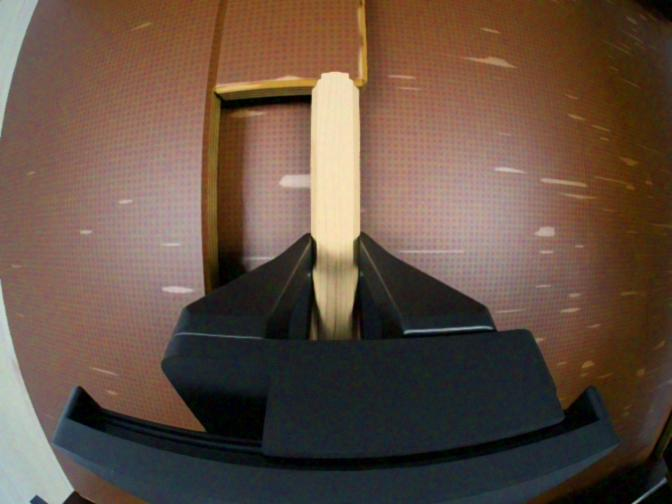

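move:
  arm2: {"target": [-0.086, 0.022, 0.098, -0.2705, 0.7010, -0.6532, -0.0923], "speed": 0.14}
  arm3: {"target": [0.184, -0.007, 0.260, -0.2706, 0.4305, 0.6533, -0.5610], "speed": 0.12}

move:
  arm2: {"target": [-0.107, 0.022, 0.152, -0.3536, 0.7071, -0.6123, 0], "speed": 0.14}
  arm3: {"target": [0.218, -0.007, 0.268, -0.3155, 0.3903, 0.6329, -0.5897], "speed": 0.12}

move:
  arm2: {"target": [-0.139, 0.022, 0.199, -0.4305, 0.7010, -0.5610, 0.0923], "speed": 0.14}

move:
  arm2: {"target": [-0.180, 0.022, 0.232, -0.5, 0.6830, -0.5, 0.1830], "speed": 0.14}

move:
  arm2: {"target": [-0.234, 0.022, 0.258, -0.5610, 0.6533, -0.4305, 0.2706], "speed": 0.14}
  cameras: ["cam_high"]

Scene clock: 104.83 s.
Joint torques (N m): arm1=[0.62 -20.07 -0.4 3.51 0.94 0.07] | arm2=[0.85 -25.99 2.69 1.44 0.56 -0.1] | arm3=[0.09 -16.32 2.88 3.49 0.72 -0.8] | arm4=[2.43 -16.79 1.72 2.89 0.33 -0.14]
Motor temperatures (°C): arm1=[27 32 28 26 24 23 26] | arm2=[23 26 27 25 27 26 25] | arm3=[26 26 29 24 26 23 28] | arm4=[24 29 28 29 27 25 27]
Heat: arm1: hottest joint2_rad 32 °C; arm2: hottest joint3_rad 27 °C; arm3: hottest joint3_rad 29 °C; arm4: hottest joint2_rad 29 °C.
move: arm2 off_target; arm3 off_target
Joint velocities: within noise
arm1, arm4: as last shown
arm2.joint_positions: joint1_rad=-0.287 joint2_rad=+2.619 joint3_rad=+1.386 joint4_rad=+0.199 joint5_rad=-0.015 joint6_rad=-0.479 gripper_m=+0.01732
arm2.joint_status: not commanded
arm2.hand: x=-0.0866 y=+0.0068 z=+0.0715 quat_wxyz=(-0.248, +0.702, -0.661, -0.093) (m; scene frame)
arm2.hand_target: x=-0.0840 y=+0.0222 z=+0.0971 quat_wxyz=(-0.271, +0.702, -0.652, -0.094) (m; scene frame)
arm2.hand_status: off_target (0.031 m and 2.7 deg from the pose sent, 0.072 m and 15.7 deg at the start)
arm3.joint_positions: joint1_rad=+0.229 joint2_rad=+2.414 joint3_rad=+1.032 joint4_rad=+0.882 joint5_rad=+1.002 joint6_rad=-0.965 gripper_m=+0.01684
arm3.joint_status: not commanded
arm3.hand: x=+0.1811 y=+0.0029 z=+0.2471 quat_wxyz=(+0.256, -0.455, -0.650, +0.551) (m; scene frame)
arm3.hand_target: x=+0.1842 y=-0.0071 z=+0.2601 quat_wxyz=(+0.270, -0.433, -0.653, +0.559) (m; scene frame)
arm3.hand_status: off_target (0.016 m and 3.5 deg from the pose sent, 0.036 m and 10.5 deg at the start)
pictures: none

Scene clock: 106.83 s.
Joint torques (N m): arm1=[0.97 -19.66 -0.43 3.4 0.94 0.08] | arm2=[0.91 -24.94 2.82 1.66 0.85 -0.1] | arm3=[0.91 -16.67 3.08 3.34 0.93 -0.86] | arm4=[2.43 -16.85 1.69 2.8 0.26 -0.13]
Motor temperatures (°C): arm1=[27 32 28 26 24 23 26] | arm2=[23 26 27 25 27 26 25] | arm3=[26 26 29 24 26 24 28] | arm4=[24 29 28 29 27 25 27]
Heat: arm1: hottest joint2_rad 32 °C; arm2: hottest joint3_rad 27 °C; arm3: hottest joint3_rad 29 °C; arm4: hottest joint2_rad 29 °C.
move: arm2 off_target; arm3 off_target
Joint velocities: within noise
arm1.joint_positions: joint1_rad=+0.965 joint2_rad=+2.674 joint3_rad=+0.974 joint4_rad=+1.534 joint5_rad=+1.375 joint6_rad=-1.422 gripper_m=+0.01630
arm1.joint_status: not commanded
arm1.hand: x=-0.0062 y=+0.2243 z=+0.2437 quat_wxyz=(+0.086, -0.075, -0.712, +0.693) (m; scene frame)
arm1.hand_target: x=-0.0042 y=+0.2276 z=+0.2507 quat_wxyz=(+0.077, -0.087, -0.707, +0.697) (m; scene frame)
arm1.hand_status: not commanded
arm2.joint_positions: joint1_rad=-0.190 joint2_rad=+2.509 joint3_rad=+1.252 joint4_rad=+0.317 joint5_rad=+0.246 joint6_rad=-0.539 gripper_m=+0.01732
arm2.joint_status: not commanded
arm2.hand: x=-0.1041 y=+0.0068 z=+0.1250 quat_wxyz=(-0.330, +0.710, -0.622, +0.003) (m; scene frame)
arm2.hand_target: x=-0.1036 y=+0.0215 z=+0.1510 quat_wxyz=(-0.353, +0.706, -0.614, +0.002) (m; scene frame)
arm2.hand_status: off_target (0.031 m and 3.0 deg from the pose sent, 0.084 m and 17.1 deg at the start)
arm3.joint_positions: joint1_rad=+0.293 joint2_rad=+2.478 joint3_rad=+1.050 joint4_rad=+1.099 joint5_rad=+1.112 joint6_rad=-1.169 gripper_m=+0.01684
arm3.joint_status: not commanded
arm3.hand: x=+0.2080 y=+0.0037 z=+0.2543 quat_wxyz=(+0.299, -0.415, -0.633, +0.581) (m; scene frame)
arm3.hand_target: x=+0.2151 y=-0.0069 z=+0.2683 quat_wxyz=(+0.316, -0.395, -0.633, +0.586) (m; scene frame)
arm3.hand_status: off_target (0.020 m and 3.6 deg from the pose sent, 0.044 m and 11.2 deg at the start)
arm4.joint_positions: joint1_rad=+0.910 joint2_rad=+2.512 joint3_rad=+0.945 joint4_rad=+1.525 joint5_rad=+1.255 joint6_rad=-1.529 gripper_m=+0.01657
arm4.joint_status: not commanded
arm4.hand: x=-0.0186 y=-0.1995 z=+0.2456 quat_wxyz=(-0.701, +0.710, -0.050, +0.048) (m; scene frame)
arm4.hand_target: x=-0.0205 y=-0.2028 z=+0.2495 quat_wxyz=(-0.704, +0.707, -0.049, +0.049) (m; scene frame)
arm4.hand_status: not commanded
pictures: none

Scene clock: 108.50 s.
Joint torques (N m): arm1=[0.91 -19.55 -0.27 3.56 0.91 0.05] | arm2=[1.14 -24.06 2.97 1.87 0.88 -0.11] | arm3=[-0.03 -17.26 3.04 3.6 0.94 -0.87] | arm4=[2.43 -16.79 1.7 2.8 0.26 -0.14]
Motor temperatures (°C): arm1=[27 32 28 26 24 23 26] | arm2=[23 26 27 25 27 26 25] | arm3=[26 26 29 24 26 24 28] | arm4=[24 29 28 29 27 25 28]
Heat: arm1: hottest joint2_rad 32 °C; arm2: hottest joint3_rad 27 °C; arm3: hottest joint3_rad 29 °C; arm4: hottest joint2_rad 29 °C.
move: arm2 off_target
Joint velocities: within noise
arm1, arm4: as last shown
arm2.joint_positions: joint1_rad=-0.074 joint2_rad=+2.443 joint3_rad=+1.159 joint4_rad=+0.441 joint5_rad=+0.513 joint6_rad=-0.616 gripper_m=+0.01732
arm2.joint_status: not commanded
arm2.hand: x=-0.1345 y=+0.0073 z=+0.1717 quat_wxyz=(-0.407, +0.705, -0.572, +0.096) (m; scene frame)
arm2.hand_target: x=-0.1376 y=+0.0227 z=+0.1984 quat_wxyz=(-0.431, +0.698, -0.564, +0.091) (m; scene frame)
arm2.hand_status: off_target (0.031 m and 3.0 deg from the pose sent, 0.083 m and 17.0 deg at the start)
arm3.joint_positions: joint1_rad=+0.293 joint2_rad=+2.478 joint3_rad=+1.050 joint4_rad=+1.100 joint5_rad=+1.112 joint6_rad=-1.169 gripper_m=+0.01684
arm3.joint_status: not commanded
arm3.hand: x=+0.2080 y=+0.0036 z=+0.2545 quat_wxyz=(+0.299, -0.416, -0.632, +0.582) (m; scene frame)
arm3.hand_target: x=+0.2151 y=-0.0070 z=+0.2685 quat_wxyz=(+0.315, -0.395, -0.633, +0.586) (m; scene frame)
arm3.hand_status: not commanded
pictures: none

Scene clock: 110.10 s.
Joint torques (N m): arm1=[0.97 -20.19 -0.38 3.48 0.88 0.08] | arm2=[0.85 -22.83 3.37 2.21 0.8 -0.32] | arm3=[0.79 -17.08 3.17 3.79 0.95 -0.86] | arm4=[2.43 -16.85 1.7 2.8 0.26 -0.13]
Motor temperatures (°C): arm1=[27 32 28 26 24 23 26] | arm2=[23 26 27 25 27 26 25] | arm3=[26 26 29 24 26 24 28] | arm4=[24 29 28 29 27 25 28]
Heat: arm1: hottest joint2_rad 32 °C; arm2: hottest joint3_rad 27 °C; arm3: hottest joint3_rad 29 °C; arm4: hottest joint2_rad 29 °C.
move: arm2 off_target
Joint velocities: within noise
arm1, arm3, arm4: as last shown
arm2.joint_positions: joint1_rad=+0.055 joint2_rad=+2.433 joint3_rad=+1.110 joint4_rad=+0.599 joint5_rad=+0.783 joint6_rad=-0.748 gripper_m=+0.01732
arm2.joint_status: not commanded
arm2.hand: x=-0.1754 y=+0.0079 z=+0.2083 quat_wxyz=(-0.480, +0.690, -0.509, +0.187) (m; scene frame)
arm2.hand_target: x=-0.1791 y=+0.0226 z=+0.2318 quat_wxyz=(-0.500, +0.683, -0.499, +0.184) (m; scene frame)
arm2.hand_status: off_target (0.028 m and 2.6 deg from the pose sent, 0.077 m and 17.0 deg at the start)
pictures: none

Scene clock: 111.93 s.
Joint torques (N m): arm1=[0.67 -20.07 -0.38 3.19 0.92 0.11] | arm2=[0.67 -22.12 3.78 2.28 0.81 -0.45] | arm3=[0.38 -16.62 3.15 3.56 0.94 -0.88] | arm4=[2.37 -16.85 1.69 2.78 0.26 -0.14]
Motor temperatures (°C): arm1=[27 32 28 26 24 23 26] | arm2=[23 26 27 25 27 26 25] | arm3=[26 27 29 24 26 24 28] | arm4=[24 29 27 29 27 25 28]
Heat: arm1: hottest joint2_rad 32 °C; arm2: hottest joint3_rad 27 °C; arm3: hottest joint3_rad 29 °C; arm4: hottest joint2_rad 29 °C.
move: arm2 off_target
Joint velocities: within noise
arm1, arm3, arm4: as last shown
arm2.joint_positions: joint1_rad=+0.199 joint2_rad=+2.479 joint3_rad=+1.101 joint4_rad=+0.838 joint5_rad=+1.036 joint6_rad=-0.980 gripper_m=+0.01732
arm2.joint_status: not commanded
arm2.hand: x=-0.2328 y=+0.0079 z=+0.2353 quat_wxyz=(-0.544, +0.666, -0.433, +0.271) (m; scene frame)
arm2.hand_target: x=-0.2380 y=+0.0230 z=+0.2572 quat_wxyz=(-0.561, +0.656, -0.427, +0.269) (m; scene frame)
arm2.hand_status: off_target (0.027 m and 2.4 deg from the pose sent, 0.078 m and 16.6 deg at the start)
pictures: cam_high

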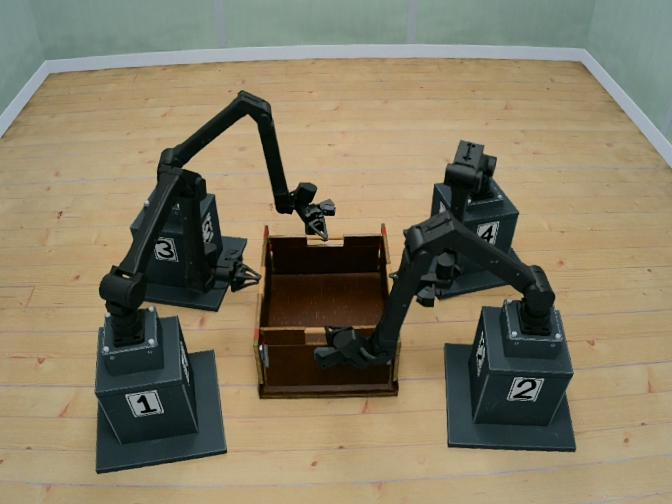

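move:
  arm2: {"target": [-0.266, 0.024, 0.264, -0.5896, 0.6328, -0.3903, 0.3155], "speed": 0.1}

move:
  arm2: {"target": [-0.286, 0.024, 0.268, -0.6124, 0.6124, -0.3536, 0.3536], "speed": 0.08}
  arm3: {"target": [0.247, -0.007, 0.271, -0.3536, 0.3536, 0.6124, -0.6124], "speed": 0.08}
  cameras: ["cam_high"]

zoom_image:
  camera: "cam_high"
  region: [240, 210, 420, 410]

Scene clock: 115.67 s.
Joint torques (N m): arm1=[0.03 -19.84 -0.42 3.38 0.9 0.06] | arm2=[1.08 -22.36 3.9 2.56 1.07 -0.61] | arm3=[0.73 -16.91 3.12 3.43 0.88 -0.84] | arm4=[2.43 -16.85 1.69 2.7 0.11 -0.13]
Motor temperatures (°C): arm1=[27 32 28 26 24 23 26] | arm2=[23 26 27 25 27 26 25] | arm3=[26 27 29 24 26 24 28] | arm4=[24 29 27 29 27 25 28]
Heat: arm1: hottest joint2_rad 32 °C; arm2: hottest joint3_rad 27 °C; arm3: hottest joint3_rad 29 °C; arm4: hottest joint2_rad 29 °C.
move: arm2 off_target
Joint velocities: within noise
arm1: as last shown
arm2.joint_positions: joint1_rad=+0.250 joint2_rad=+2.550 joint3_rad=+1.134 joint4_rad=+1.055 joint5_rad=+1.145 joint6_rad=-1.193 gripper_m=+0.01732
arm2.joint_status: not commanded
arm2.hand: x=-0.2532 y=+0.0089 z=+0.2406 quat_wxyz=(-0.572, +0.645, -0.396, +0.316) (m; scene frame)
arm2.hand_target: x=-0.2612 y=+0.0239 z=+0.2643 quat_wxyz=(-0.588, +0.631, -0.394, +0.317) (m; scene frame)
arm2.hand_status: off_target (0.031 m and 2.5 deg from the pose sent, 0.047 m and 9.6 deg at the start)
arm3.joint_positions: joint1_rad=+0.295 joint2_rad=+2.478 joint3_rad=+1.050 joint4_rad=+1.100 joint5_rad=+1.114 joint6_rad=-1.171 gripper_m=+0.01684
arm3.joint_status: not commanded
arm3.hand: x=+0.2087 y=+0.0036 z=+0.2546 quat_wxyz=(+0.299, -0.415, -0.633, +0.581) (m; scene frame)
arm3.hand_target: x=+0.2160 y=-0.0071 z=+0.2683 quat_wxyz=(+0.315, -0.394, -0.634, +0.586) (m; scene frame)
arm3.hand_status: not commanded
arm4.joint_positions: joint1_rad=+0.913 joint2_rad=+2.512 joint3_rad=+0.945 joint4_rad=+1.528 joint5_rad=+1.260 joint6_rad=-1.529 gripper_m=+0.01657
arm4.joint_status: not commanded
arm4.hand: x=-0.0190 y=-0.2007 z=+0.2460 quat_wxyz=(-0.701, +0.710, -0.051, +0.047) (m; scene frame)
arm4.hand_target: x=-0.0217 y=-0.2039 z=+0.2498 quat_wxyz=(-0.705, +0.706, -0.049, +0.047) (m; scene frame)
arm4.hand_status: not commanded
pictures: none

Scene clock: 117.77 s.
Joint torques (N m): arm1=[0.56 -20.19 -0.35 3.38 0.87 0.09] | arm2=[0.73 -22.65 3.62 2.63 0.14 -0.57] | arm3=[0.21 -16.79 3.04 3.51 0.21 -0.88] | arm4=[2.37 -16.85 1.69 2.7 0.1 -0.13]
Motor temperatures (°C): arm1=[27 32 28 26 24 23 26] | arm2=[23 26 26 25 27 26 25] | arm3=[26 27 29 24 26 24 28] | arm4=[24 29 27 29 27 25 28]
Heat: arm1: hottest joint2_rad 32 °C; arm2: hottest joint5_rad 27 °C; arm3: hottest joint3_rad 29 °C; arm4: hottest joint2_rad 29 °C.
move: arm2 off_target; arm3 off_target
Joint velocities: within noise
arm1, arm4: as last shown
arm2.joint_positions: joint1_rad=+0.311 joint2_rad=+2.644 joint3_rad=+1.190 joint4_rad=+1.360 joint5_rad=+1.222 joint6_rad=-1.504 gripper_m=+0.01732
arm2.joint_status: not commanded
arm2.hand: x=-0.2833 y=+0.0094 z=+0.2439 quat_wxyz=(-0.599, +0.626, -0.352, +0.355) (m; scene frame)
arm2.hand_target: x=-0.2913 y=+0.0246 z=+0.2680 quat_wxyz=(-0.613, +0.615, -0.351, +0.351) (m; scene frame)
arm2.hand_status: off_target (0.028 m and 2.2 deg from the pose sent, 0.045 m and 8.8 deg at the start)
arm3.joint_positions: joint1_rad=+0.354 joint2_rad=+2.568 joint3_rad=+1.101 joint4_rad=+1.382 joint5_rad=+1.204 joint6_rad=-1.452 gripper_m=+0.01684
arm3.joint_status: not commanded
arm3.hand: x=+0.2358 y=+0.0041 z=+0.2582 quat_wxyz=(+0.341, -0.378, -0.611, +0.606) (m; scene frame)
arm3.hand_target: x=+0.2446 y=-0.0068 z=+0.2715 quat_wxyz=(+0.353, -0.358, -0.614, +0.609) (m; scene frame)
arm3.hand_status: off_target (0.020 m and 3.2 deg from the pose sent, 0.043 m and 10.3 deg at the start)
pictures: cam_high

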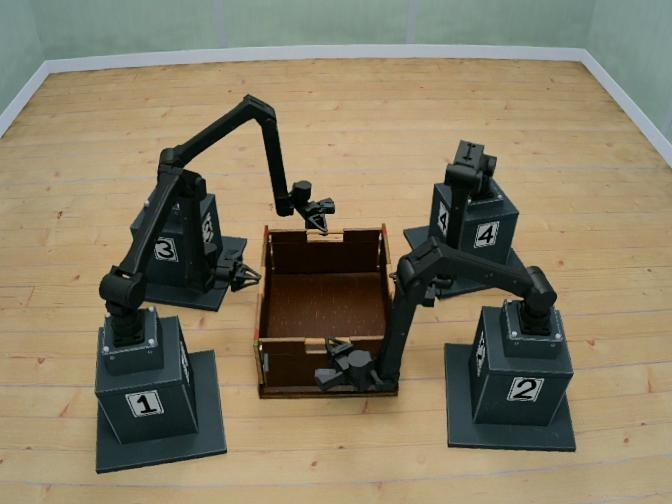

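Scaled by 2.520 from the camera's 672x504 image, which has a finer 960x720 frame.

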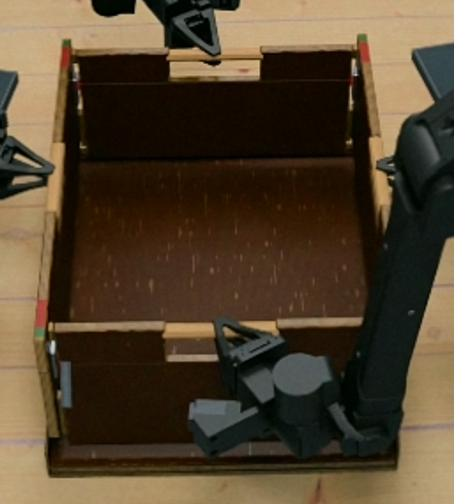

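move:
  arm2: {"target": [-0.301, 0.024, 0.269, -0.6124, 0.6124, -0.3536, 0.3536], "speed": 0.05}
  arm3: {"target": [0.262, -0.007, 0.270, -0.3536, 0.3536, 0.6124, -0.6124], "speed": 0.05}

move:
  arm2: {"target": [-0.312, 0.024, 0.266, -0.6124, 0.6124, -0.3536, 0.3536], "speed": 0.05}
  arm3: {"target": [0.274, -0.007, 0.268, -0.3536, 0.3536, 0.6124, -0.6124], "speed": 0.05}

move:
  arm2: {"target": [-0.324, 0.024, 0.266, -0.6124, 0.6124, -0.3536, 0.3536], "speed": 0.05}
  arm3: {"target": [0.287, -0.007, 0.266, -0.3536, 0.3536, 0.6124, -0.6124], "speed": 0.05}
  cameras: ["cam_high"]

zoom_image:
  camera: "cam_high"
  region: [240, 210, 420, 410]

Scene clock: 121.67 s.
Joint torques (N m): arm1=[1.14 -20.25 -0.53 3.59 0.92 0.08] | arm2=[1.08 -23.18 3.45 2.21 0.58 -0.51] | arm3=[1.44 -16.56 2.89 3.11 0.32 -0.74] | arm4=[2.43 -16.85 1.69 2.71 0.1 -0.13]
Motor temperatures (°C): arm1=[27 32 28 26 24 23 26] | arm2=[23 26 26 25 27 26 25] | arm3=[26 27 29 24 26 24 28] | arm4=[24 29 27 29 26 25 28]
Heat: arm1: hottest joint2_rad 32 °C; arm2: hottest joint5_rad 27 °C; arm3: hottest joint3_rad 29 °C; arm4: hottest joint2_rad 29 °C.
move: arm2 off_target; arm3 off_target
Joint velocities: within noise
arm1, arm4: as last shown
arm2.joint_positions: joint1_rad=+0.317 joint2_rad=+2.647 joint3_rad=+1.197 joint4_rad=+1.360 joint5_rad=+1.239 joint6_rad=-1.509 gripper_m=+0.01732
arm2.joint_status: not commanded
arm2.hand: x=-0.2858 y=+0.0094 z=+0.2439 quat_wxyz=(-0.598, +0.623, -0.355, +0.359) (m; scene frame)
arm2.hand_target: x=-0.2954 y=+0.0233 z=+0.2683 quat_wxyz=(-0.610, +0.612, -0.357, +0.356) (m; scene frame)
arm2.hand_status: off_target (0.033 m and 2.2 deg from the pose sent, 0.034 m and 2.2 deg at the start)
arm3.joint_positions: joint1_rad=+0.371 joint2_rad=+2.572 joint3_rad=+1.110 joint4_rad=+1.382 joint5_rad=+1.230 joint6_rad=-1.461 gripper_m=+0.01684
arm3.joint_status: not commanded
arm3.hand: x=+0.2436 y=+0.0039 z=+0.2585 quat_wxyz=(+0.346, -0.379, -0.609, +0.605) (m; scene frame)
arm3.hand_target: x=+0.2598 y=-0.0068 z=+0.2700 quat_wxyz=(+0.353, -0.358, -0.614, +0.609) (m; scene frame)
arm3.hand_status: off_target (0.024 m and 3.1 deg from the pose sent, 0.031 m and 3.2 deg at the start)
pictures: none

Scene clock: 122.67 s.
Joint torques (N m): arm1=[-0.03 -19.66 -0.4 3.29 0.85 0.12] | arm2=[2.26 -22.83 3.67 2.19 0.41 -0.41] | arm3=[2.55 -17.08 3.07 2.97 0.33 -0.63] | arm4=[2.43 -16.91 1.69 2.7 0.1 -0.13]
Motor temperatures (°C): arm1=[27 32 28 26 24 23 26] | arm2=[23 26 26 25 27 26 25] | arm3=[26 27 29 24 26 24 28] | arm4=[24 29 27 29 26 25 28]
Heat: arm1: hottest joint2_rad 32 °C; arm2: hottest joint5_rad 27 °C; arm3: hottest joint3_rad 29 °C; arm4: hottest joint2_rad 29 °C.
move: arm2 off_target; arm3 off_target
Joint velocities: within noise
arm1.joint_positions: joint1_rad=+0.965 joint2_rad=+2.674 joint3_rad=+0.974 joint4_rad=+1.535 joint5_rad=+1.375 joint6_rad=-1.423 gripper_m=+0.01630
arm1.joint_status: not commanded
arm1.hand: x=-0.0062 y=+0.2243 z=+0.2439 quat_wxyz=(+0.086, -0.075, -0.712, +0.693) (m; scene frame)
arm1.hand_target: x=-0.0040 y=+0.2276 z=+0.2509 quat_wxyz=(+0.077, -0.087, -0.707, +0.697) (m; scene frame)
arm1.hand_status: not commanded
arm2.joint_positions: joint1_rad=+0.333 joint2_rad=+2.650 joint3_rad=+1.205 joint4_rad=+1.360 joint5_rad=+1.263 joint6_rad=-1.518 gripper_m=+0.01732
arm2.joint_status: not commanded
arm2.hand: x=-0.2931 y=+0.0086 z=+0.2439 quat_wxyz=(-0.596, +0.621, -0.355, +0.364) (m; scene frame)
arm2.hand_target: x=-0.3108 y=+0.0232 z=+0.2657 quat_wxyz=(-0.611, +0.613, -0.355, +0.354) (m; scene frame)
arm2.hand_status: off_target (0.033 m and 2.4 deg from the pose sent, 0.037 m and 2.2 deg at the start)
arm3.joint_positions: joint1_rad=+0.387 joint2_rad=+2.576 joint3_rad=+1.118 joint4_rad=+1.389 joint5_rad=+1.253 joint6_rad=-1.475 gripper_m=+0.01684
arm3.joint_status: not commanded
arm3.hand: x=+0.2508 y=+0.0044 z=+0.2585 quat_wxyz=(+0.351, -0.378, -0.608, +0.604) (m; scene frame)
arm3.hand_target: x=+0.2737 y=-0.0063 z=+0.2679 quat_wxyz=(+0.352, -0.356, -0.614, +0.610) (m; scene frame)
arm3.hand_status: off_target (0.028 m and 3.1 deg from the pose sent, 0.034 m and 3.1 deg at the start)
arm4: as last shown
arm4.hand_target: x=-0.0218 y=-0.2039 z=+0.2499 quat_wxyz=(-0.705, +0.706, -0.049, +0.047) (m; scene frame)
pictures: none

Scene clock: 123.63 s.
Joint torques (N m): arm1=[0.5 -20.31 -0.5 3.3 0.87 0.09] | arm2=[4.13 -22.89 3.74 1.91 0.58 -0.34] | arm3=[4.01 -16.85 3.22 2.84 0.4 -0.57] | arm4=[2.37 -16.91 1.61 2.71 0.22 -0.12]
Motor temperatures (°C): arm1=[27 32 28 26 24 23 26] | arm2=[23 26 26 25 27 26 25] | arm3=[26 27 28 24 26 24 28] | arm4=[24 29 27 29 26 25 28]
Heat: arm1: hottest joint2_rad 32 °C; arm2: hottest joint5_rad 27 °C; arm3: hottest joint3_rad 28 °C; arm4: hottest joint2_rad 29 °C.
move: arm2 off_target; arm3 off_target
Joint velocities: within noise
arm1: as last shown
arm2.joint_positions: joint1_rad=+0.336 joint2_rad=+2.653 joint3_rad=+1.214 joint4_rad=+1.360 joint5_rad=+1.280 joint6_rad=-1.523 gripper_m=+0.01732
arm2.joint_status: not commanded
arm2.hand: x=-0.2940 y=+0.0089 z=+0.2441 quat_wxyz=(-0.595, +0.618, -0.359, +0.368) (m; scene frame)
arm2.hand_target: x=-0.3243 y=+0.0238 z=+0.2656 quat_wxyz=(-0.612, +0.613, -0.354, +0.352) (m; scene frame)
arm2.hand_status: off_target (0.040 m and 2.8 deg from the pose sent, 0.041 m and 2.4 deg at the start)
arm3.joint_positions: joint1_rad=+0.393 joint2_rad=+2.581 joint3_rad=+1.127 joint4_rad=+1.392 joint5_rad=+1.275 joint6_rad=-1.482 gripper_m=+0.01684
arm3.joint_status: not commanded
arm3.hand: x=+0.2530 y=+0.0048 z=+0.2583 quat_wxyz=(+0.356, -0.382, -0.604, +0.602) (m; scene frame)
arm3.hand_target: x=+0.2856 y=-0.0060 z=+0.2659 quat_wxyz=(+0.352, -0.356, -0.613, +0.611) (m; scene frame)
arm3.hand_status: off_target (0.037 m and 3.6 deg from the pose sent, 0.039 m and 3.1 deg at the start)
arm4.joint_positions: joint1_rad=+0.909 joint2_rad=+2.512 joint3_rad=+0.946 joint4_rad=+1.528 joint5_rad=+1.257 joint6_rad=-1.530 gripper_m=+0.01657
arm4.joint_status: not commanded
arm4.hand: x=-0.0183 y=-0.1987 z=+0.2462 quat_wxyz=(-0.701, +0.709, -0.052, +0.048) (m; scene frame)
arm4.hand_target: x=-0.0202 y=-0.2021 z=+0.2502 quat_wxyz=(-0.705, +0.706, -0.051, +0.048) (m; scene frame)
arm4.hand_status: not commanded
pictures: cam_high

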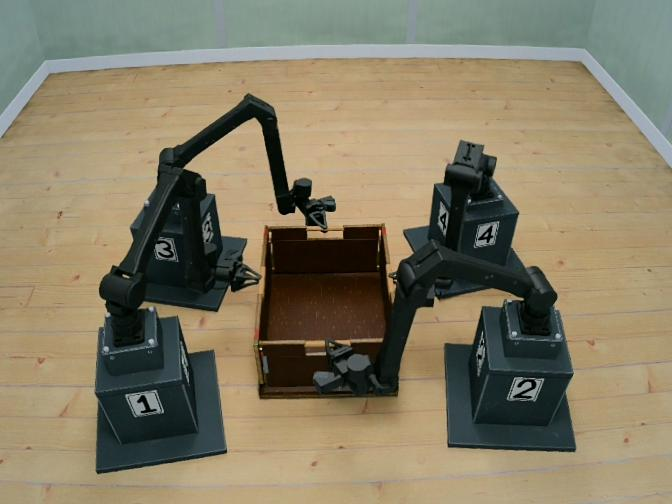

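Scaled by 2.520 from the camera's 672x504 image, which has a finer 960x720 frame.

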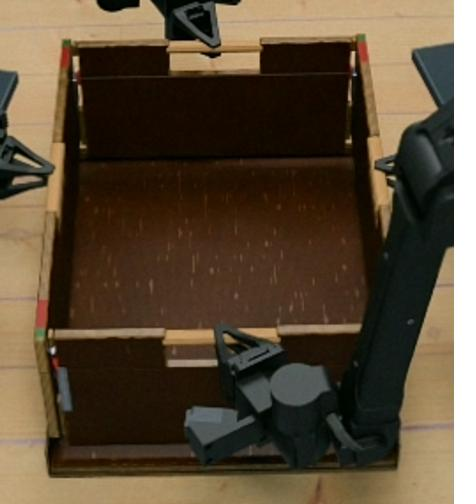

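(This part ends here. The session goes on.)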